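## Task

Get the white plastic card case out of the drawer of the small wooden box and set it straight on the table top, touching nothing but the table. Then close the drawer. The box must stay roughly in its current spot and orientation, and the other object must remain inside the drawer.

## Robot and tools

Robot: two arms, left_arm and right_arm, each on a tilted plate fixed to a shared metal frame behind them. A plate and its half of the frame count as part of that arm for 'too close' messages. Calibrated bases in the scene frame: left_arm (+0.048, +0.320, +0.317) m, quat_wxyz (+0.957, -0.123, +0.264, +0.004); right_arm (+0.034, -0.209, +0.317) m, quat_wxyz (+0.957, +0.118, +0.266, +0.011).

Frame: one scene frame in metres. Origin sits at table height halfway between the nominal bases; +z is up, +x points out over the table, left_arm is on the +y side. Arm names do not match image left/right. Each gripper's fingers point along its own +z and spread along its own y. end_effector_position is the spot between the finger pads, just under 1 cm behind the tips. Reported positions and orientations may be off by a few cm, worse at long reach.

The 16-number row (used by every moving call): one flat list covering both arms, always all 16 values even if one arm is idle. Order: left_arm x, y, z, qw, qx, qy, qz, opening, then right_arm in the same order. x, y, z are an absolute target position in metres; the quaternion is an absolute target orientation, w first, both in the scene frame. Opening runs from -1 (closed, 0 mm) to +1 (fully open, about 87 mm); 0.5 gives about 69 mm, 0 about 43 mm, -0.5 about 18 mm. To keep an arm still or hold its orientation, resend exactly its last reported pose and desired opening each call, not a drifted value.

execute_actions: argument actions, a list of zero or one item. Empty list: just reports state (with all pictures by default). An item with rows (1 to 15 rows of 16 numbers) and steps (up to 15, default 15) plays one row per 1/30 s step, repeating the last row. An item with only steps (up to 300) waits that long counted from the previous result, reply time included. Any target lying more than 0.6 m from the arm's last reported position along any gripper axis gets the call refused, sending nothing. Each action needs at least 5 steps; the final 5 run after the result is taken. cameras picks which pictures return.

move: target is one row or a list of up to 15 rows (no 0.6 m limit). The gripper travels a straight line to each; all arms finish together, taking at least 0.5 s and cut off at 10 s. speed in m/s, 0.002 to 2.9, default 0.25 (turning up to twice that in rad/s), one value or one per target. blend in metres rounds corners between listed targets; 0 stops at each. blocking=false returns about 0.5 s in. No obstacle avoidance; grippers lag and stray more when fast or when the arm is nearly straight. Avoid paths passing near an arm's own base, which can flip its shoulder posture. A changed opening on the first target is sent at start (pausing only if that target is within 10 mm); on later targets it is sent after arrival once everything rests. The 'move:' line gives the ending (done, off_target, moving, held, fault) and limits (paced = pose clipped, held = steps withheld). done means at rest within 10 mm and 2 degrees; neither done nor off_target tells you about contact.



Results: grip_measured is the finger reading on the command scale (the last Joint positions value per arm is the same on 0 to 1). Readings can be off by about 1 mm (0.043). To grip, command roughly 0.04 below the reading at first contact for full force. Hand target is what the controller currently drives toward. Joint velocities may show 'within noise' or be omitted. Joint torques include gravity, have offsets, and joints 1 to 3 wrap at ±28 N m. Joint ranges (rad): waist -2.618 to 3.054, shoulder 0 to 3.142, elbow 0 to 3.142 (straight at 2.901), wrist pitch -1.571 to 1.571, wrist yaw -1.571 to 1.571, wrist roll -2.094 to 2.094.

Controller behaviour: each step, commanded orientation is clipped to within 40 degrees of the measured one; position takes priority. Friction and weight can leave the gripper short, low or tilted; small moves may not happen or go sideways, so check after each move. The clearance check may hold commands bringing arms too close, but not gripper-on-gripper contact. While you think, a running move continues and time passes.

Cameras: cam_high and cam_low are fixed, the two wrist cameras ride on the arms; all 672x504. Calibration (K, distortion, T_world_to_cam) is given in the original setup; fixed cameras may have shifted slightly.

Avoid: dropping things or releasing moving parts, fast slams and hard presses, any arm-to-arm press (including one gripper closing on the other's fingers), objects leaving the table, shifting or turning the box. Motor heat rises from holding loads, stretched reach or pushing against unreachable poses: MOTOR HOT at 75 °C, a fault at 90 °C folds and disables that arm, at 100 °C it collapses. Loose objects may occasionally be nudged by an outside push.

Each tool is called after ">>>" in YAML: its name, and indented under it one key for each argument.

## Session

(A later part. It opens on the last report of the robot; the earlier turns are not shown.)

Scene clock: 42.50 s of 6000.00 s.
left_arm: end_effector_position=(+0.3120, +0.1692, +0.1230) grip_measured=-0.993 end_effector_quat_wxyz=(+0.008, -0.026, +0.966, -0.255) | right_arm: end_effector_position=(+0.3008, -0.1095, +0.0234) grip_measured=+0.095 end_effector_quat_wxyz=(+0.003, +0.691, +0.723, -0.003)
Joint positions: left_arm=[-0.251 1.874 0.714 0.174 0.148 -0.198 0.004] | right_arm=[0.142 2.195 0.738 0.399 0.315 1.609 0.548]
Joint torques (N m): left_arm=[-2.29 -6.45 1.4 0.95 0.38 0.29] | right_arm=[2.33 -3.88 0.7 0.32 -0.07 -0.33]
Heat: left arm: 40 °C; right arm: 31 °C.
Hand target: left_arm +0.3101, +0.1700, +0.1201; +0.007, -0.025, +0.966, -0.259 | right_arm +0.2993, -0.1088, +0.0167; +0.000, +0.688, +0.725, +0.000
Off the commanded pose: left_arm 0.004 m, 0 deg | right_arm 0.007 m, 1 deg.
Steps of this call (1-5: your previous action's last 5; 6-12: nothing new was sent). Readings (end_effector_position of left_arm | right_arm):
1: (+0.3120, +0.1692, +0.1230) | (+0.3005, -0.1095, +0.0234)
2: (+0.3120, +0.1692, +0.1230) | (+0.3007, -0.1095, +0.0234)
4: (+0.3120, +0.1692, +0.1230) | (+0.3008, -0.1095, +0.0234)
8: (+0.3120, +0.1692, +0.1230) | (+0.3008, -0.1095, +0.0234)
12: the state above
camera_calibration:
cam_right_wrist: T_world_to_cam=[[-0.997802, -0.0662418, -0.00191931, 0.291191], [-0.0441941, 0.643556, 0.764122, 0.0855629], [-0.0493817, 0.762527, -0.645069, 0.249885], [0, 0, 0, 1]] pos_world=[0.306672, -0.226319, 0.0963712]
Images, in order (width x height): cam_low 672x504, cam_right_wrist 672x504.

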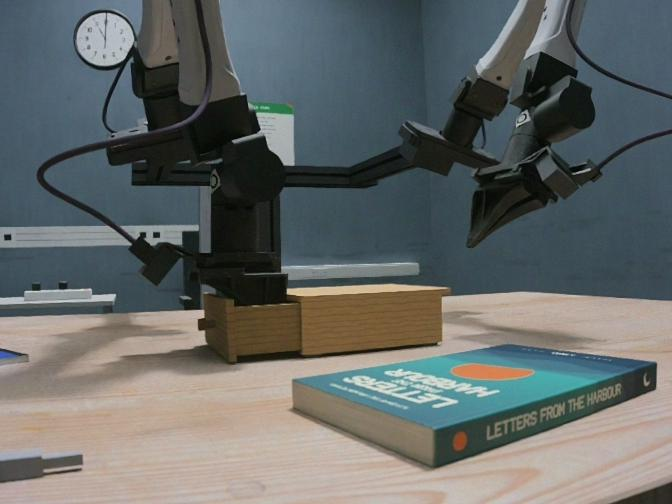

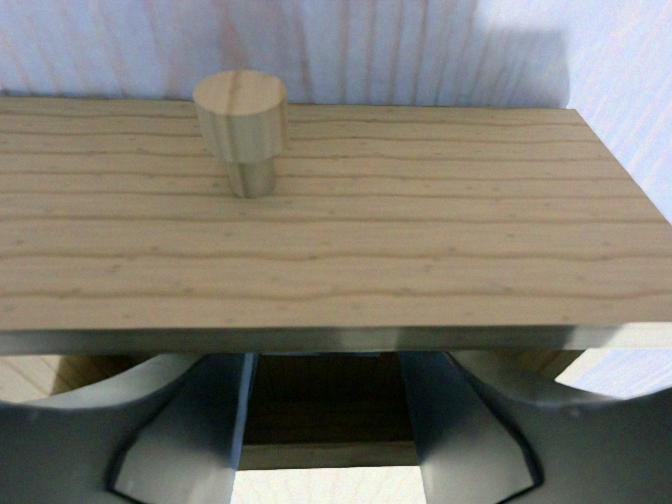

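>>> move:
  target:
    - [0.31, 0.17, 0.12, 0.00678, -0.02529, 0.96557, -0.25871, -1, 0.309, -0.130, 0.045, 0, 0.68835, 0.72537, 0, 0.05]
    - [0.31, 0.17, 0.12, 0.00678, -0.02529, 0.96557, -0.25871, -1, 0.314, -0.140, 0.12, 0, 0.68835, 0.72537, 0, 0.05]
  speed: [0.08, 0.15]
  blend: [0.008, 0]
  cameras: ["cam_right_wrist", "cam_low"]

Scene clock: 48.37 s of 6000.00 s.
left_arm: end_effector_position=(+0.3121, +0.1692, +0.1230) grip_measured=-0.993 end_effector_quat_wxyz=(+0.008, -0.026, +0.966, -0.255) | right_arm: end_effector_position=(+0.3090, -0.1399, +0.1133) grip_measured=+0.095 end_effector_quat_wxyz=(-0.009, +0.687, +0.727, -0.004)
Joint positions: left_arm=[-0.251 1.874 0.714 0.174 0.148 -0.198 0.004] | right_arm=[0.121 1.736 0.614 0.052 0.289 1.584 0.548]
Joint torques (N m): left_arm=[-2.25 -6.42 1.39 0.95 0.39 0.29] | right_arm=[3.49 -8.09 1.22 -0.04 0.2 -0.02]
Heat: left arm: 40 °C; right arm: 31 °C.
Hand target: left_arm +0.3101, +0.1700, +0.1201; +0.007, -0.025, +0.966, -0.259 | right_arm +0.3140, -0.1400, +0.1197; +0.000, +0.688, +0.725, +0.000
Off the commanded pose: left_arm 0.004 m, 0 deg | right_arm 0.008 m, 1 deg.
Kept back: nothing.
move: done
camera_calibration:
cam_right_wrist: T_world_to_cam=[[-0.996864, -0.0775736, 0.0156479, 0.293716], [-0.0369962, 0.631629, 0.774387, 0.0317658], [-0.0699557, 0.77138, -0.632518, 0.337712], [0, 0, 0, 1]] pos_world=[0.317595, -0.257784, 0.184414]
Images, in order (width x height): cam_low 672x504, cam_right_wrist 672x504.

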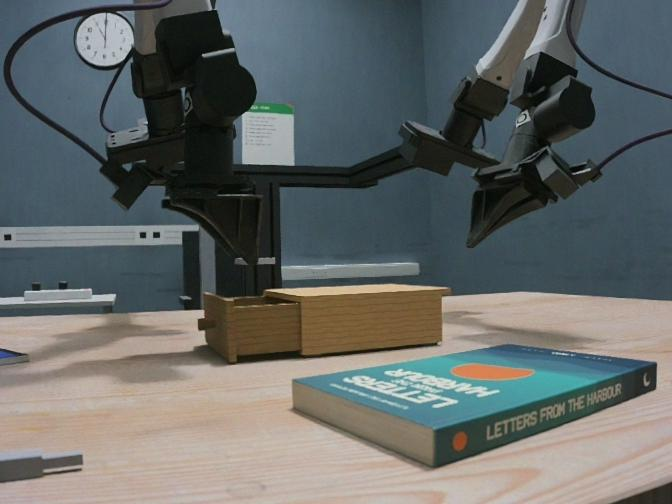

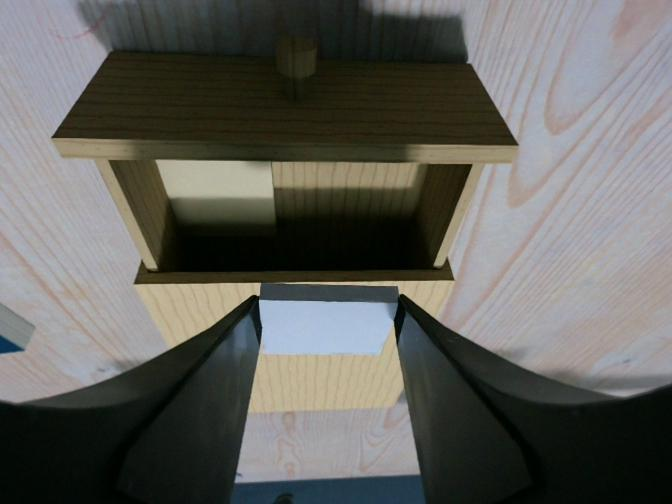

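>>> move:
  target:
    - [0.31, 0.17, 0.12, 0.00678, -0.02529, 0.96557, -0.25871, -1, 0.314, -0.288, 0.085, 0, 0.68835, 0.72537, 0, 0.05]
    - [0.31, 0.17, 0.12, 0.00678, -0.02529, 0.96557, -0.25871, -1, 0.315, -0.292, 0.03, 0, 0.68835, 0.72537, 0, 0.05]
    - [0.31, 0.17, 0.12, 0.00678, -0.02529, 0.96557, -0.25871, -1, 0.315, -0.292, 0.007, 0, 0.68835, 0.72537, 0, 0.05]
  speed: [0.3, 0.18, 0.06]
  blend: [0.03, 0.01, 0]
  cameras: ["cam_right_wrist", "cam_low"]

Scene clock: 50.40 s of 6000.00 s.
left_arm: end_effector_position=(+0.3121, +0.1692, +0.1230) grip_measured=-0.993 end_effector_quat_wxyz=(+0.008, -0.026, +0.966, -0.255) | right_arm: end_effector_position=(+0.3138, -0.2891, +0.0112) grip_measured=+0.095 end_effector_quat_wxyz=(-0.006, +0.690, +0.724, -0.003)
Joint positions: left_arm=[-0.251 1.874 0.714 0.174 0.148 -0.198 0.004] | right_arm=[-0.429 2.109 0.856 0.261 0.002 1.117 0.548]
Joint torques (N m): left_arm=[-2.3 -6.43 1.39 0.95 0.39 0.29] | right_arm=[-0.55 -5.79 0.85 0.32 -0.02 -0.28]
Heat: left arm: 40 °C; right arm: 31 °C.
Hand target: left_arm +0.3101, +0.1700, +0.1201; +0.007, -0.025, +0.966, -0.259 | right_arm +0.3149, -0.2920, +0.0071; +0.000, +0.688, +0.725, +0.000
Off the commanded pose: left_arm 0.004 m, 0 deg | right_arm 0.005 m, 1 deg.
Kept back: nothing.
move: done; blend cut to 0.0276 m at target 1
camera_calibration:
cam_right_wrist: T_world_to_cam=[[-0.997637, -0.0679729, 0.00999555, 0.291603], [-0.035451, 0.633923, 0.772583, 0.205494], [-0.0588512, 0.770404, -0.634835, 0.384802], [0, 0, 0, 1]] pos_world=[0.320845, -0.406899, 0.0826098]
Images, in order (width x height): cam_low 672x504, cam_right_wrist 672x504.

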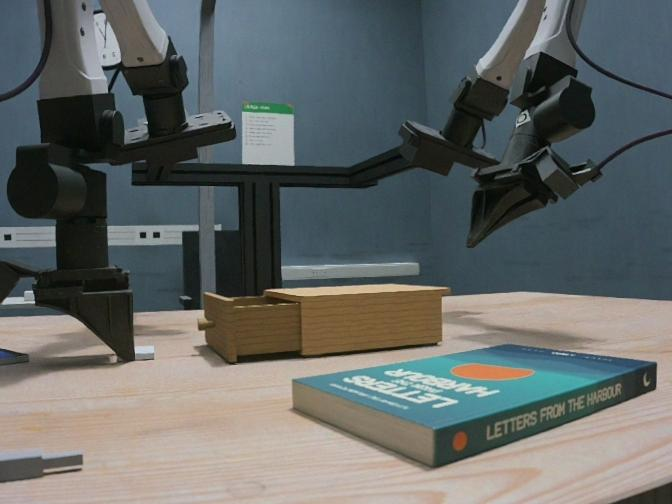

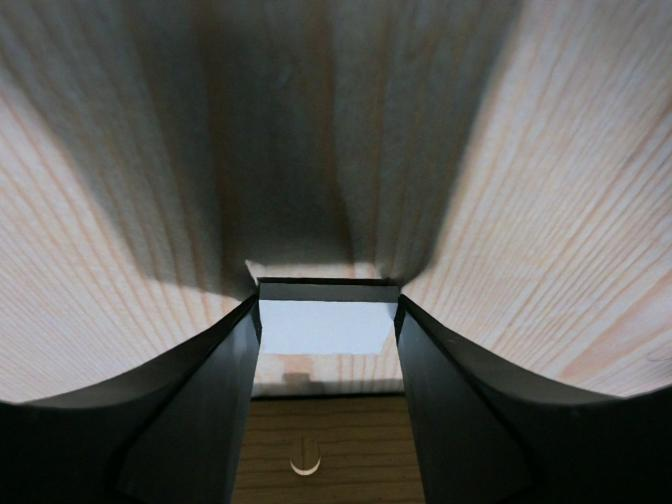

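>>> zoom_image:
  camera: "cam_low"
  region: [90, 330, 190, 375]

>>> zoom_image:
  camera: "cam_right_wrist"
  region: [220, 240, 440, 400]

Scaled by 5.040 from the camera's 672x504 image, which has a finer 960x720 frame.

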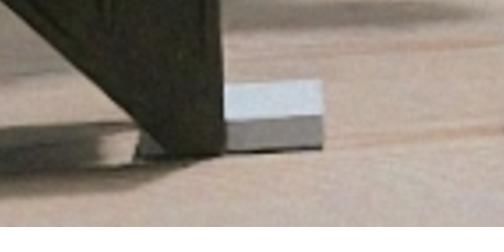

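Scaled by 2.291 from the camera's 672x504 image, which has a finer 960x720 frame.

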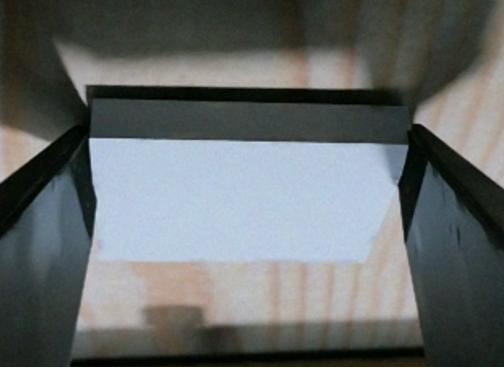

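>>> move:
  target: [0.31, 0.17, 0.12, 0.00678, -0.02529, 0.96557, -0.25871, -1, 0.316, -0.292, 0.0005, 0, 0.68835, 0.72537, 0, 0.05]
  speed: 0.05
  cameras: ["cam_low"]

>>> zoom_image:
  camera: "cam_low"
  region: [90, 330, 190, 375]

Scene clock: 51.47 s of 6000.00 s.
left_arm: end_effector_position=(+0.3121, +0.1692, +0.1230) grip_measured=-0.993 end_effector_quat_wxyz=(+0.008, -0.026, +0.966, -0.255) | right_arm: end_effector_position=(+0.3155, -0.2889, +0.0099) grip_measured=+0.095 end_effector_quat_wxyz=(-0.006, +0.690, +0.724, +0.004)
Joint positions: left_arm=[-0.251 1.874 0.714 0.174 0.148 -0.198 0.004] | right_arm=[-0.433 2.117 0.863 0.264 -0.013 1.113 0.548]
Joint torques (N m): left_arm=[-2.28 -6.43 1.37 0.95 0.39 0.29] | right_arm=[-0.09 -4.3 2.06 0.38 0.19 -0.21]
Heat: left arm: 40 °C; right arm: 31 °C.
Hand target: left_arm +0.3101, +0.1700, +0.1201; +0.007, -0.025, +0.966, -0.259 | right_arm +0.3158, -0.2920, +0.0010; +0.000, +0.688, +0.725, +0.000
Off the commanded pose: left_arm 0.004 m, 0 deg | right_arm 0.010 m, 1 deg.
Kept back: nothing.
move: done
Images, in order (width x height): cam_low 672x504.

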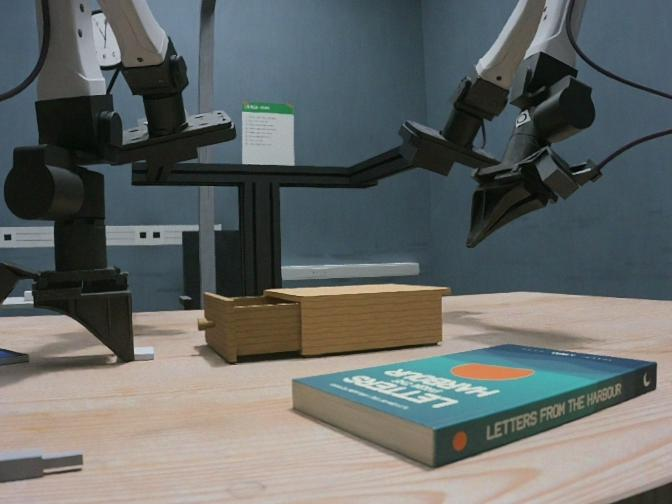

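Scaled by 5.040 from the camera's 672x504 image, which has a finer 960x720 frame.

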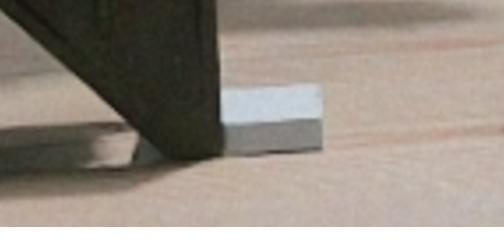

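>>> execute_actions:
  actions:
    - {"rows": [[0.31,0.17,0.12,0.00678,-0.02529,0.96557,-0.25871,-1,0.316,-0.292,0.003,0,0.68835,0.72537,0,0.08],[0.31,0.17,0.12,0.00678,-0.02529,0.96557,-0.25871,-1,0.316,-0.292,0.004,0,0.68835,0.72537,0,0.10],[0.31,0.17,0.12,0.00678,-0.02529,0.96557,-0.25871,-1,0.316,-0.292,0.005,0,0.68835,0.72537,0,0.12],[0.31,0.17,0.12,0.00678,-0.02529,0.96557,-0.25871,-1,0.316,-0.292,0.006,0,0.68835,0.72537,0,0.15],[0.31,0.17,0.12,0.00678,-0.02529,0.96557,-0.25871,-1,0.316,-0.292,0.007,0,0.68835,0.72537,0,0.18],[0.31,0.17,0.12,0.00678,-0.02529,0.96557,-0.25871,-1,0.316,-0.292,0.007,0,0.68835,0.72537,0,0.21],[0.31,0.17,0.12,0.00678,-0.02529,0.96557,-0.25871,-1,0.316,-0.292,0.007,0,0.68835,0.72537,0,0.24],[0.31,0.17,0.12,0.00678,-0.02529,0.96557,-0.25871,-1,0.316,-0.292,0.007,0,0.68835,0.72537,0,0.28],[0.31,0.17,0.12,0.00678,-0.02529,0.96557,-0.25871,-1,0.316,-0.292,0.007,0,0.68835,0.72537,0,0.32],[0.31,0.17,0.12,0.00678,-0.02529,0.96557,-0.25871,-1,0.316,-0.292,0.007,0,0.68835,0.72537,0,0.36],[0.31,0.17,0.12,0.00678,-0.02529,0.96557,-0.25871,-1,0.316,-0.292,0.007,0,0.68835,0.72537,0,0.40]], "steps": 15}

Scene clock: 52.20 s of 6000.00 s.
left_arm: end_effector_position=(+0.3121, +0.1692, +0.1230) grip_measured=-0.993 end_effector_quat_wxyz=(+0.008, -0.026, +0.966, -0.255) | right_arm: end_effector_position=(+0.3128, -0.2871, +0.0102) grip_measured=+0.342 end_effector_quat_wxyz=(-0.013, +0.689, +0.725, +0.003)
Joint positions: left_arm=[-0.251 1.874 0.714 0.174 0.148 -0.198 0.004] | right_arm=[-0.433 2.117 0.863 0.252 -0.017 1.111 0.671]
Joint velocities: left_arm=[within noise] | right_arm=[-0.007 -0.002 -0.032 -0.081 -0.037 -0.066 0.378]
Joint torques (N m): left_arm=[-2.29 -6.42 1.42 0.96 0.38 0.29] | right_arm=[-0.14 -6.31 0.65 0.44 0.22 -0.17]
Heat: left arm: 40 °C; right arm: 31 °C.
Steps of this call (1-12: nothing new was sent; 13-22: this action's first 10). Readings (end_effector_position of left_arm | right_arm):
13: (+0.3121, +0.1692, +0.1230) | (+0.3153, -0.2887, +0.0098)
14: (+0.3121, +0.1692, +0.1230) | (+0.3153, -0.2887, +0.0098)
16: (+0.3121, +0.1692, +0.1230) | (+0.3148, -0.2884, +0.0099)
20: (+0.3121, +0.1692, +0.1230) | (+0.3135, -0.2876, +0.0101)
22: the state above

>>> move:
  target:
    - [0.31, 0.15, 0.08, 0.00895, -0.0246, 0.93937, -0.3419, -1, 0.324, -0.290, 0.06, 0, 0.68835, 0.72537, 0, 0.40]
    - [0.314, 0.105, 0.024, 0.00895, -0.0246, 0.93937, -0.3419, -1, 0.328, -0.228, 0.065, 0, 0.68835, 0.72537, 0, -1]
  speed: 0.15
  blend: [0.01, 0]
  cameras: ["cam_right_wrist", "cam_left_wrist", "cam_low", "cam_high"]

Scene clock: 56.30 s of 6000.00 s.
left_arm: end_effector_position=(+0.3135, +0.1075, +0.0264) grip_measured=-0.993 end_effector_quat_wxyz=(+0.006, -0.024, +0.939, -0.342) | right_arm: end_effector_position=(+0.3153, -0.2220, +0.0569) grip_measured=-0.973 end_effector_quat_wxyz=(-0.022, +0.685, +0.729, -0.003)
Joint positions: left_arm=[-0.23 2.394 0.984 0.447 0.339 -0.186 0.004] | right_arm=[-0.221 1.929 0.727 0.17 0.099 1.28 0.013]
Joint torques (N m): left_arm=[-4.45 -7.28 0.83 0.99 0.32 0.15] | right_arm=[1.54 -9.7 0.31 0.09 0.21 -0.05]
Heat: left arm: 40 °C; right arm: 32 °C.
Hand target: left_arm +0.3140, +0.1051, +0.0240; +0.009, -0.025, +0.939, -0.342 | right_arm +0.3278, -0.2278, +0.0647; +0.000, +0.689, +0.725, +0.000
Off your previous action's commanded pose at its last step (step 5 of this call): left_arm 0.004 m, 0 deg | right_arm 0.007 m, 2 deg.
Off the commanded pose: left_arm 0.004 m, 0 deg | right_arm 0.016 m, 3 deg.
Kept back: nothing.
move: off_target (right_arm); target 2's new opening was sent with right_arm's hand 0.016 m and 3 deg from that target
camera_calibration:
cam_left_wrist: T_world_to_cam=[[0.039354, -0.773336, 0.632774, 0.0521391], [-0.680334, 0.443073, 0.583808, 0.174857], [-0.731845, -0.453473, -0.50869, 0.432597], [0, 0, 0, 1]] pos_world=[0.433503, 0.159018, 0.0849831]
cam_right_wrist: T_world_to_cam=[[-0.996031, -0.0830563, 0.0320038, 0.292008], [-0.0260307, 0.615646, 0.787593, 0.119754], [-0.0851175, 0.783634, -0.615364, 0.37221], [0, 0, 0, 1]] pos_world=[0.325647, -0.341149, 0.125383]

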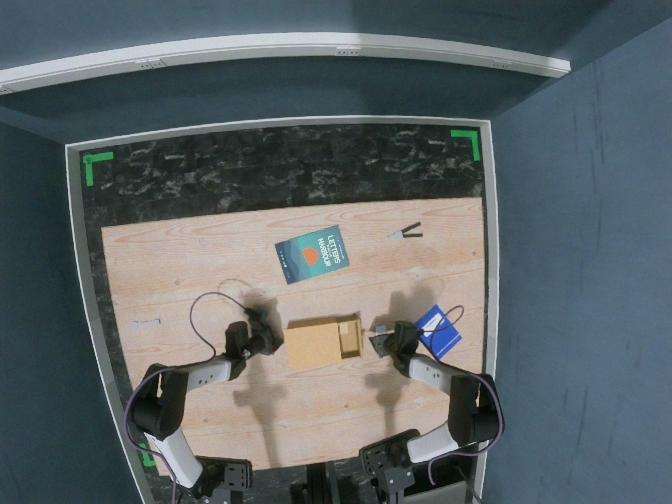

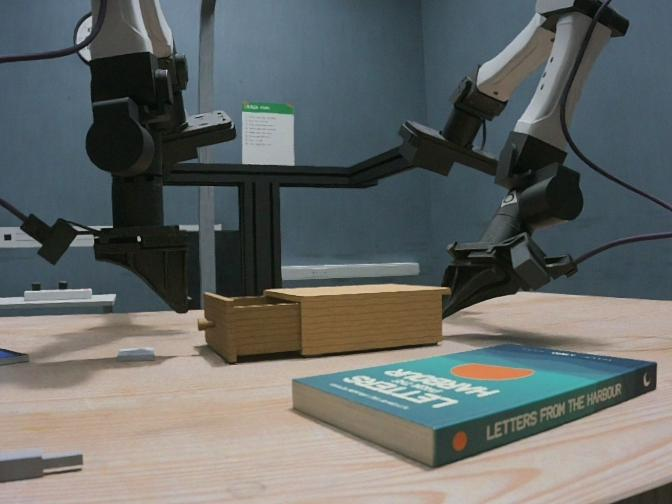

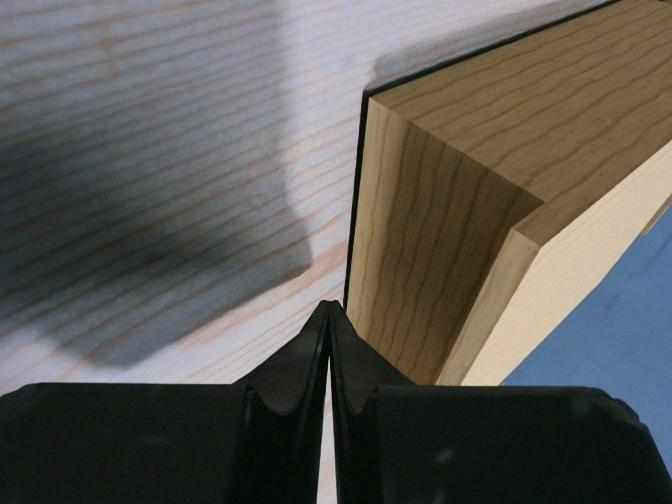

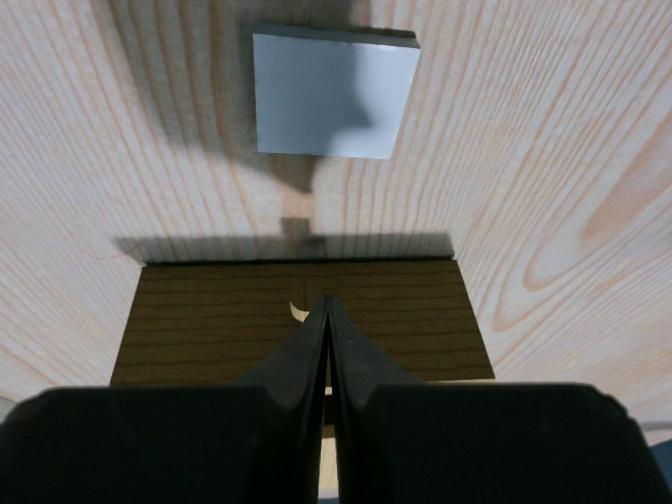

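>>> zoom_image:
  camera: "cam_right_wrist"
  region: [240, 230, 400, 350]

>>> zoom_image:
  camera: "cam_low"
  region: [100, 270, 240, 375]

>>> zoom_image:
  camera: "cam_low"
  region: [410, 240, 530, 360]

Scaled by 3.150 from the camera's 672x504 image, which has a finer 960x720 frame.

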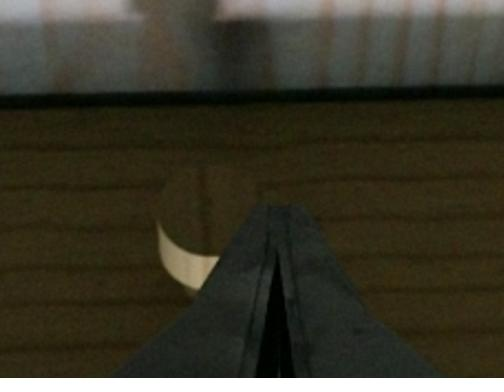

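Scaled by 3.600 from the camera's 672x504 image, which has a finer 960x720 frame.

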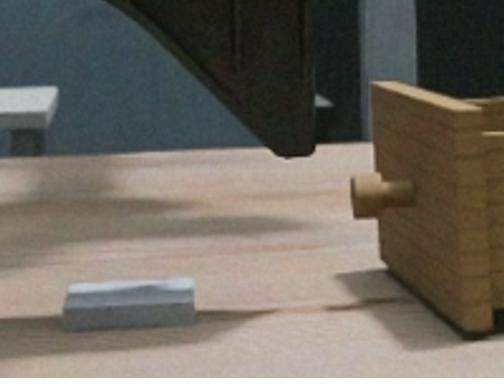

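Scaled by 4.200 from the camera's 672x504 image, which has a finer 960x720 frame.

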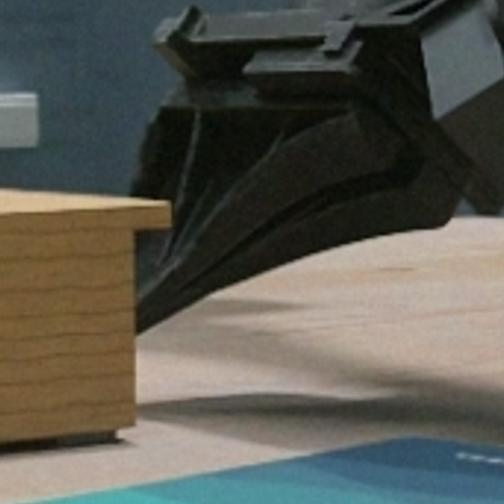

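>>> move:
  target: [0.311, 0.083, 0.021, 0.00895, -0.0246, 0.93937, -0.3419, -1, 0.327, -0.222, 0.0205, 0, 0.68835, 0.72537, 0, -1]
  speed: 0.08
  cameras: ["cam_right_wrist", "cam_left_wrist", "cam_low"]

Scene clock: 58.83 s of 6000.00 s.
left_arm: end_effector_position=(+0.3108, +0.0850, +0.0255) grip_measured=-0.993 end_effector_quat_wxyz=(+0.005, -0.024, +0.937, -0.348) | right_arm: end_effector_position=(+0.3257, -0.2208, +0.0249) grip_measured=-0.973 end_effector_quat_wxyz=(-0.008, +0.686, +0.727, +0.005)
Joint positions: left_arm=[-0.283 2.434 1.013 0.472 0.322 -0.232 0.003] | right_arm=[-0.221 2.071 0.796 0.275 0.1 1.281 0.013]
Joint torques (N m): left_arm=[-5.04 -7.09 1.09 1.08 0.19 0.13] | right_arm=[1.68 -5.52 0.7 0.31 0.22 -0.04]
Heat: left arm: 40 °C; right arm: 32 °C.
Hand target: left_arm +0.3112, +0.0831, +0.0211; +0.009, -0.025, +0.939, -0.342 | right_arm +0.3270, -0.2221, +0.0207; +0.000, +0.688, +0.725, +0.000
Off the commanded pose: left_arm 0.005 m, 1 deg | right_arm 0.005 m, 1 deg.
Kept back: nothing.
move: done
camera_calibration:
cam_left_wrist: T_world_to_cam=[[0.0399145, -0.764708, 0.643139, 0.0341539], [-0.678793, 0.451579, 0.579066, 0.182496], [-0.733244, -0.459671, -0.501054, 0.420585], [0, 0, 0, 1]] pos_world=[0.430905, 0.137037, 0.0830927]
cam_right_wrist: T_world_to_cam=[[-0.996943, -0.0781135, 0.00171797, 0.305614], [-0.0474277, 0.622488, 0.781191, 0.15316], [-0.062091, 0.778721, -0.62429, 0.344153], [0, 0, 0, 1]] pos_world=[0.333312, -0.339467, 0.0946792]
Images, in order (width x height): cam_low 672x504, cam_left_wrist 672x504, cam_right_wrist 672x504.

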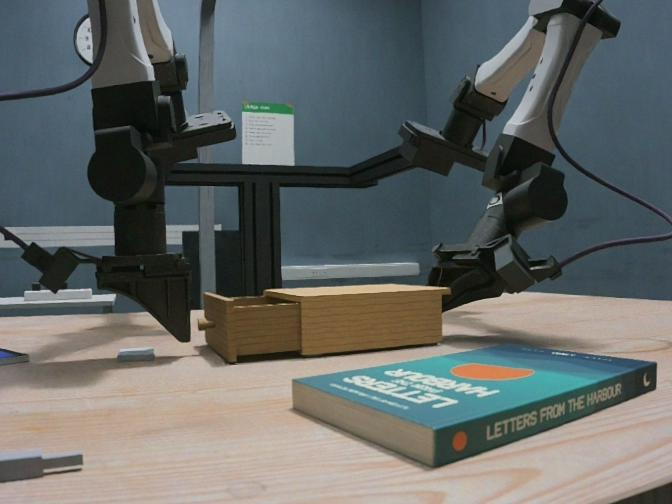

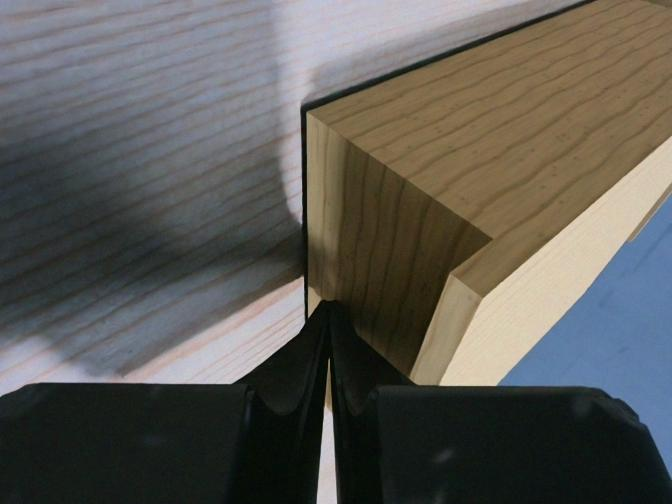

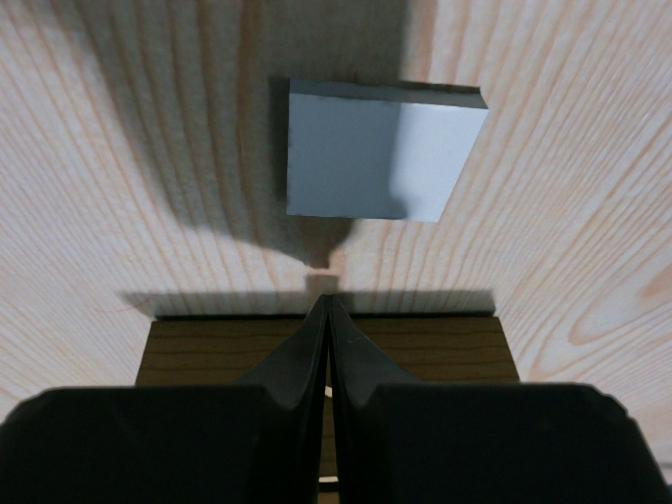

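>>> move:
  target: [0.311, 0.079, 0.021, 0.00895, -0.0246, 0.93937, -0.3419, -1, 0.3235, -0.138, 0.0205, 0, 0.68835, 0.72537, 0, -1]
  speed: 0.08
  cameras: ["cam_right_wrist", "cam_left_wrist", "cam_low"]

Scene clock: 60.73 s of 6000.00 s.
left_arm: end_effector_position=(+0.3124, +0.0909, +0.0201) grip_measured=-0.993 end_effector_quat_wxyz=(+0.009, -0.027, +0.945, -0.326) | right_arm: end_effector_position=(+0.3289, -0.1667, +0.0216) grip_measured=-0.973 end_effector_quat_wxyz=(+0.032, +0.696, +0.717, -0.028)
Joint positions: left_arm=[-0.283 2.434 1.013 0.472 0.275 -0.233 0.003] | right_arm=[0.003 2.127 0.791 0.322 0.32 1.497 0.013]
Joint torques (N m): left_arm=[-5.96 -6.69 1.54 1.07 0.54 0.08] | right_arm=[6.27 -4.63 0.44 0.17 -0.55 0]
Heat: left arm: 40 °C; right arm: 32 °C.
Hand target: left_arm +0.3110, +0.0794, +0.0213; +0.009, -0.024, +0.939, -0.342 | right_arm +0.3226, -0.1393, +0.0219; +0.000, +0.688, +0.725, -0.001
Off the commanded pose: left_arm 0.012 m, 2 deg | right_arm 0.029 m, 5 deg.
Kept back: nothing.
move: off_target (left_arm, right_arm)
camera_calibration:
cam_left_wrist: T_world_to_cam=[[0.0424941, -0.79317, 0.607516, 0.044628], [-0.685102, 0.419455, 0.59556, 0.188576], [-0.727206, -0.441518, -0.525578, 0.418735], [0, 0, 0, 1]] pos_world=[0.431804, 0.141178, 0.0806574]
cam_right_wrist: T_world_to_cam=[[-0.998679, -0.0512525, -0.00354024, 0.318236], [-0.0384584, 0.700132, 0.712977, 0.13364], [-0.0340632, 0.712172, -0.701178, 0.281548], [0, 0, 0, 1]] pos_world=[0.332546, -0.277765, 0.10326]
Images, in order (width x height): cam_low 672x504, cam_left_wrist 672x504, cam_right_wrist 672x504.

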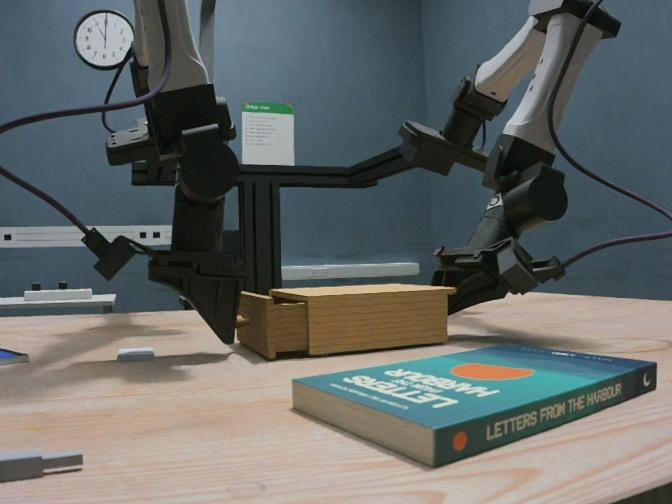

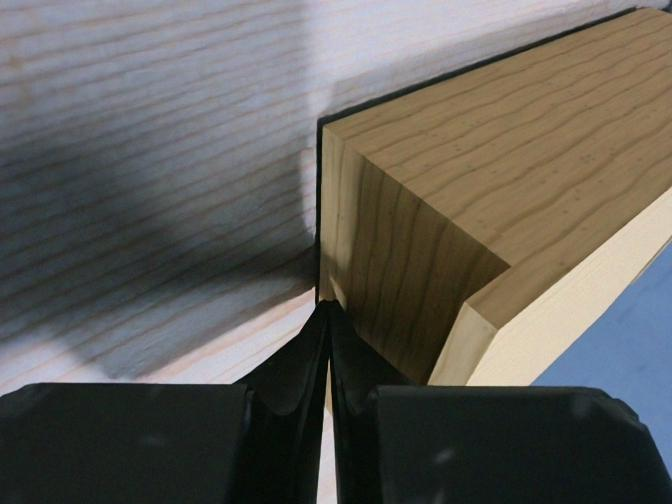

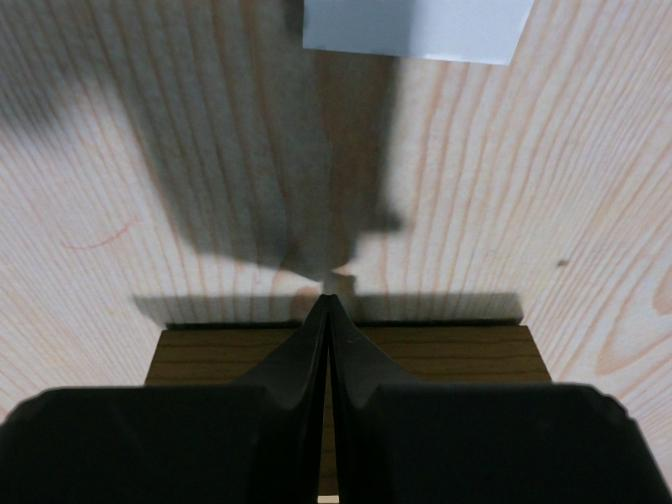

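>>> zoom_image:
  camera: "cam_low"
  region: [220, 270, 340, 370]

>>> zoom_image:
  camera: "cam_high"
  region: [270, 300, 400, 390]

Scaled by 4.200 from the camera's 672x504 image, which has a finer 960x720 frame.

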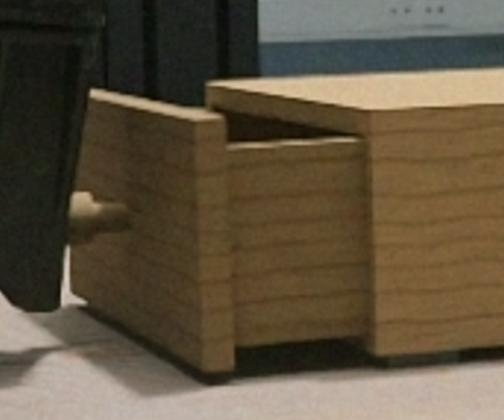

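This scene's latest camera images include none from cam_high. They are from: cam_low, cam_left_wrist, cam_right_wrist. cam_high's image comes with the result of a call that names it in "cameras".

>>> move:
  target:
    - [0.311, 0.079, 0.021, 0.00895, -0.0246, 0.93937, -0.3419, -1, 0.315, -0.185, 0.0215, 0, 0.68835, 0.72537, 0, -1]
    - [0.311, 0.072, 0.021, 0.00895, -0.0246, 0.93937, -0.3419, -1, 0.317, -0.125, 0.0215, 0, 0.68835, 0.72537, 0, -1]
  speed: [0.1, 0.06]
  cameras: ["cam_right_wrist", "cam_low", "cam_high"]

>>> zoom_image:
  camera: "cam_low"
  region: [220, 270, 340, 370]

Scene clock: 63.83 s of 6000.00 s.
left_arm: end_effector_position=(+0.3124, +0.0890, +0.0171) grip_measured=-0.993 end_effector_quat_wxyz=(+0.009, -0.028, +0.947, -0.321) | right_arm: end_effector_position=(+0.3169, -0.1555, +0.0213) grip_measured=-0.973 end_effector_quat_wxyz=(+0.030, +0.695, +0.717, -0.036)
Joint positions: left_arm=[-0.29 2.445 1.024 0.472 0.259 -0.241 0.003] | right_arm=[0.042 2.144 0.767 0.338 0.349 1.535 0.013]
Joint torques (N m): left_arm=[-6.94 -6.9 1.55 1.09 0.59 0.01] | right_arm=[6.76 -4.85 0.91 0.18 -0.64 -0.02]
Heat: left arm: 40 °C; right arm: 32 °C.
Hand target: left_arm +0.3106, +0.0726, +0.0215; +0.008, -0.024, +0.939, -0.342 | right_arm +0.3162, -0.1262, +0.0231; +0.000, +0.688, +0.726, -0.001
Off the commanded pose: left_arm 0.017 m, 3 deg | right_arm 0.031 m, 5 deg.
Kept back: nothing.
move: off_target (left_arm, right_arm)
camera_calibration:
cam_right_wrist: T_world_to_cam=[[-0.998607, -0.0518703, 0.00967993, 0.306375], [-0.0298229, 0.706168, 0.707416, 0.123912], [-0.0435296, 0.706142, -0.706731, 0.275114], [0, 0, 0, 1]] pos_world=[0.32162, -0.26588, 0.103809]
Images, in order (width x height): cam_high 672x504, cam_low 672x504, cam_right_wrist 672x504.

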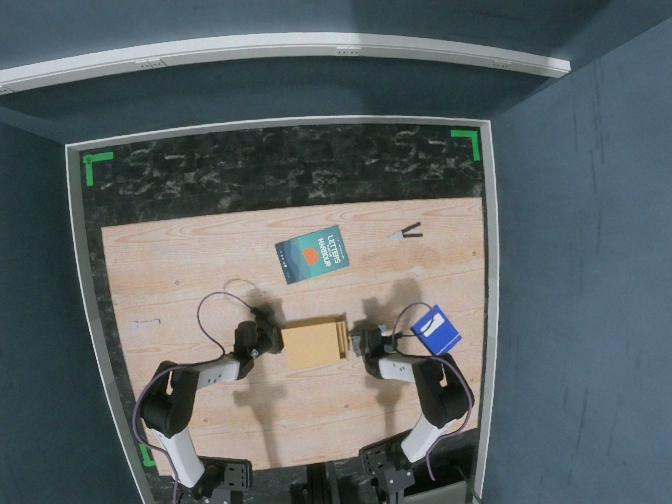

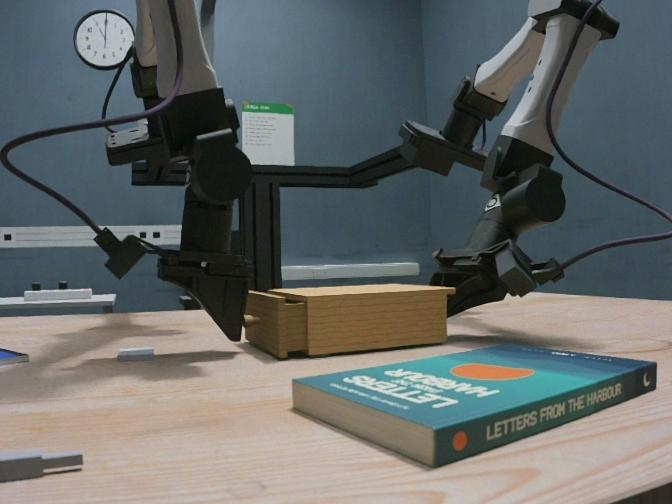

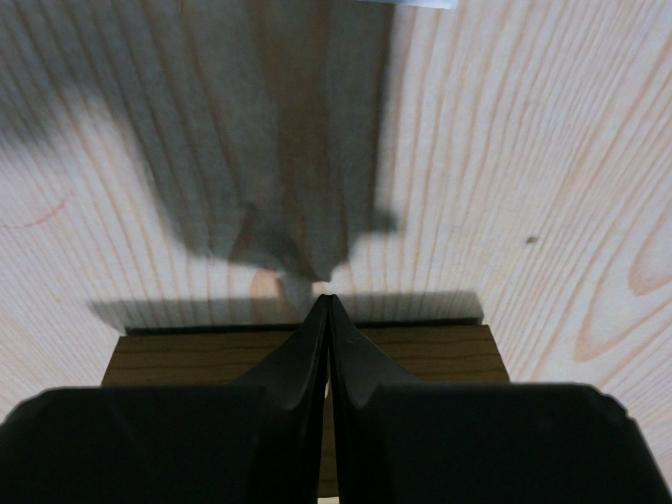

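Scaled by 4.200 from the camera's 672x504 image, which has a finer 960x720 frame.

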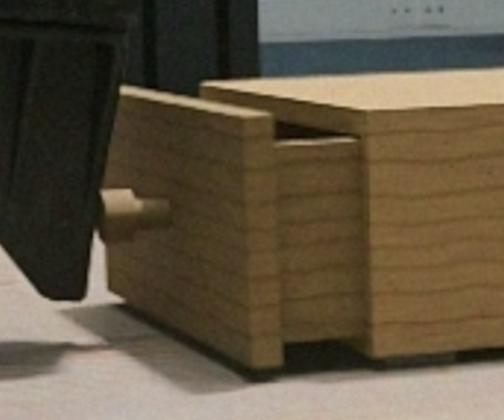

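>>> move:
  target: [0.311, 0.070, 0.022, 0.00895, -0.0246, 0.93937, -0.3419, -1, 0.316, -0.106, 0.0225, 0, 0.68835, 0.72537, 0, -1]
  speed: 0.06
  cameras: ["cam_low"]

>>> zoom_image:
  camera: "cam_low"
  region: [220, 270, 340, 370]

Scene clock: 65.00 s of 6000.00 s.
left_arm: end_effector_position=(+0.3123, +0.0919, +0.0147) grip_measured=-0.993 end_effector_quat_wxyz=(+0.009, -0.029, +0.950, -0.310) | right_arm: end_effector_position=(+0.3184, -0.1442, +0.0219) grip_measured=-0.973 end_effector_quat_wxyz=(+0.045, +0.698, +0.714, -0.045)
Joint positions: left_arm=[-0.291 2.445 1.024 0.469 0.236 -0.242 0.003] | right_arm=[0.098 2.158 0.779 0.327 0.412 1.594 0.013]
Joint torques (N m): left_arm=[-7.41 -7.02 1.51 1.12 0.77 -0.05] | right_arm=[7.36 -4.82 0.91 0.15 -0.95 -0.08]
Heat: left arm: 40 °C; right arm: 32 °C.
Hand target: left_arm +0.3104, +0.0710, +0.0227; +0.008, -0.024, +0.940, -0.342 | right_arm +0.3148, -0.1079, +0.0250; +0.000, +0.688, +0.726, -0.002
Off the commanded pose: left_arm 0.023 m, 4 deg | right_arm 0.038 m, 8 deg.
Kept back: nothing.
move: off_target (left_arm, right_arm)
Images, in order (width x height): cam_low 672x504.

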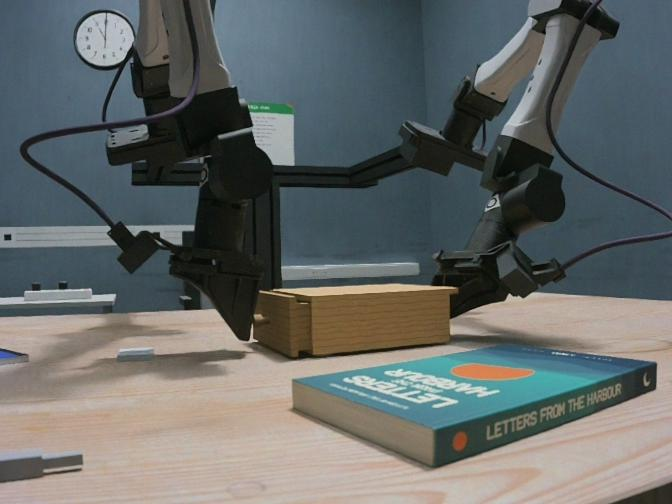

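Scaled by 4.200 from the camera's 672x504 image, which has a finer 960x720 frame.

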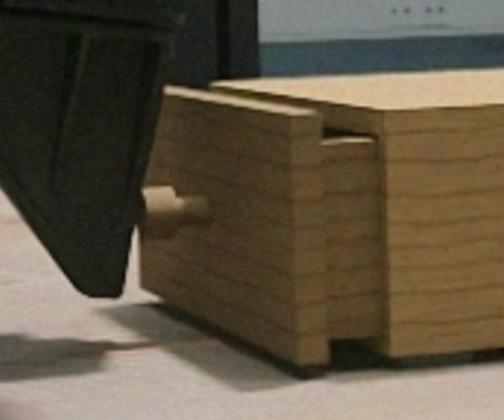

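>>> move:
  target: [0.310, 0.057, 0.028, 0.00895, -0.0246, 0.93937, -0.3419, -1, 0.315, -0.097, 0.0225, 0, 0.68835, 0.72537, 0, -1]
  speed: 0.06
  cameras: ["cam_low"]

>>> zoom_image:
  camera: "cam_low"
  region: [220, 270, 340, 370]

Scene clock: 65.97 s of 6000.00 s.
left_arm: end_effector_position=(+0.3109, +0.0909, +0.0130) grip_measured=-0.993 end_effector_quat_wxyz=(+0.011, -0.029, +0.957, -0.287) | right_arm: end_effector_position=(+0.3177, -0.1348, +0.0218) grip_measured=-0.973 end_effector_quat_wxyz=(+0.042, +0.699, +0.713, -0.042)
Joint positions: left_arm=[-0.315 2.445 1.024 0.466 0.174 -0.259 0.003] | right_arm=[0.122 2.169 0.787 0.322 0.415 1.619 0.013]
Joint torques (N m): left_arm=[-8.76 -7.51 1.68 1.16 1.09 -0.18] | right_arm=[7.65 -4.63 1.09 0.15 -0.82 -0.06]
Heat: left arm: 40 °C; right arm: 32 °C.
Hand target: left_arm +0.3089, +0.0591, +0.0292; +0.007, -0.023, +0.940, -0.341 | right_arm +0.3137, -0.0990, +0.0248; +0.000, +0.688, +0.726, -0.002
Off the commanded pose: left_arm 0.037 m, 7 deg | right_arm 0.038 m, 7 deg.
Kept back: nothing.
move: off_target (left_arm, right_arm)
Images, in order (width x height): cam_low 672x504.

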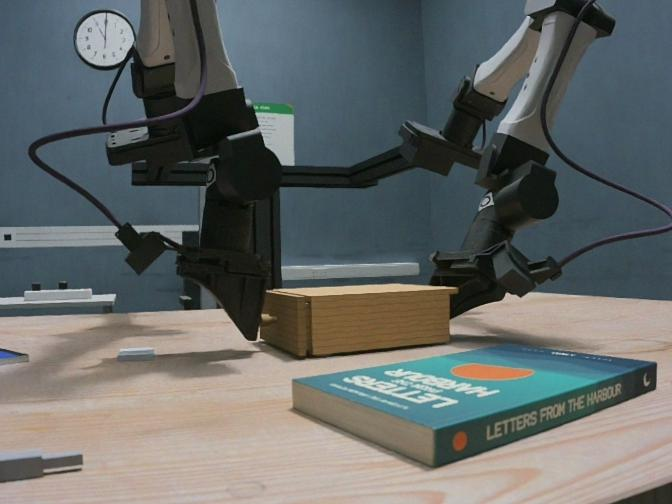

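Scaled by 4.200 from the camera's 672x504 image, which has a finer 960x720 frame.

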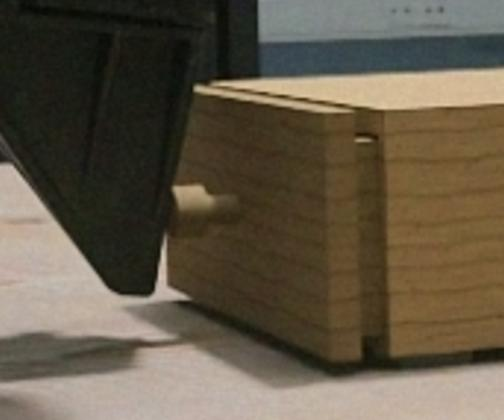

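>>> move:
  target: [0.310, 0.052, 0.030, 0.00895, -0.0246, 0.93937, -0.3419, -1, 0.315, -0.087, 0.0225, 0, 0.68835, 0.72537, 0, -1]
  speed: 0.05
  cameras: ["cam_low"]

>>> zoom_image:
  camera: "cam_low"
  region: [220, 270, 340, 370]

Scene clock: 66.97 s of 6000.00 s.
left_arm: end_effector_position=(+0.3102, +0.0906, +0.0123) grip_measured=-0.993 end_effector_quat_wxyz=(+0.012, -0.030, +0.960, -0.277) | right_arm: end_effector_position=(+0.3178, -0.1348, +0.0220) grip_measured=-0.973 end_effector_quat_wxyz=(+0.053, +0.701, +0.709, -0.054)
Joint positions: left_arm=[-0.325 2.445 1.024 0.464 0.149 -0.266 0.003] | right_arm=[0.141 2.173 0.794 0.306 0.457 1.647 0.013]
Joint torques (N m): left_arm=[-9.1 -7.6 1.88 1.13 1.27 -0.24] | right_arm=[8.9 -4.51 1.43 0.17 -1.1 -0.06]
Heat: left arm: 40 °C; right arm: 32 °C.
Hand target: left_arm +0.3087, +0.0548, +0.0314; +0.007, -0.023, +0.940, -0.340 | right_arm +0.3132, -0.0901, +0.0261; +0.000, +0.688, +0.726, -0.003
Off the commanded pose: left_arm 0.042 m, 8 deg | right_arm 0.048 m, 9 deg.
Kept back: nothing.
move: off_target (left_arm, right_arm)
Images, in order (width x height): cam_low 672x504.

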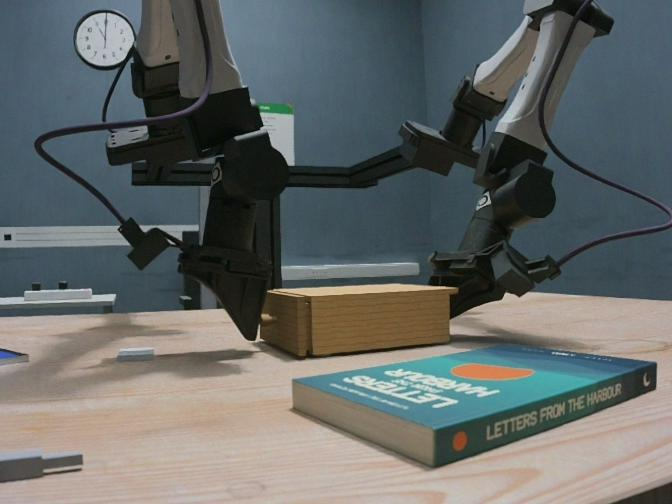

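Scaled by 4.200 from the camera's 672x504 image, which has a finer 960x720 frame.

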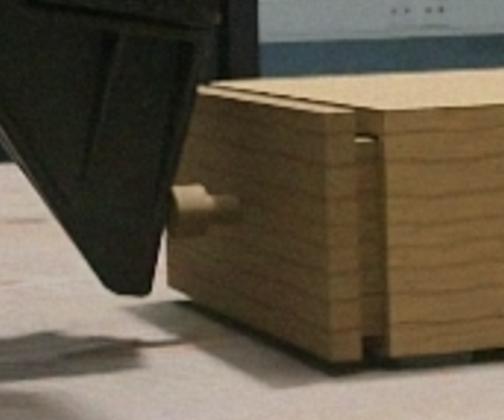

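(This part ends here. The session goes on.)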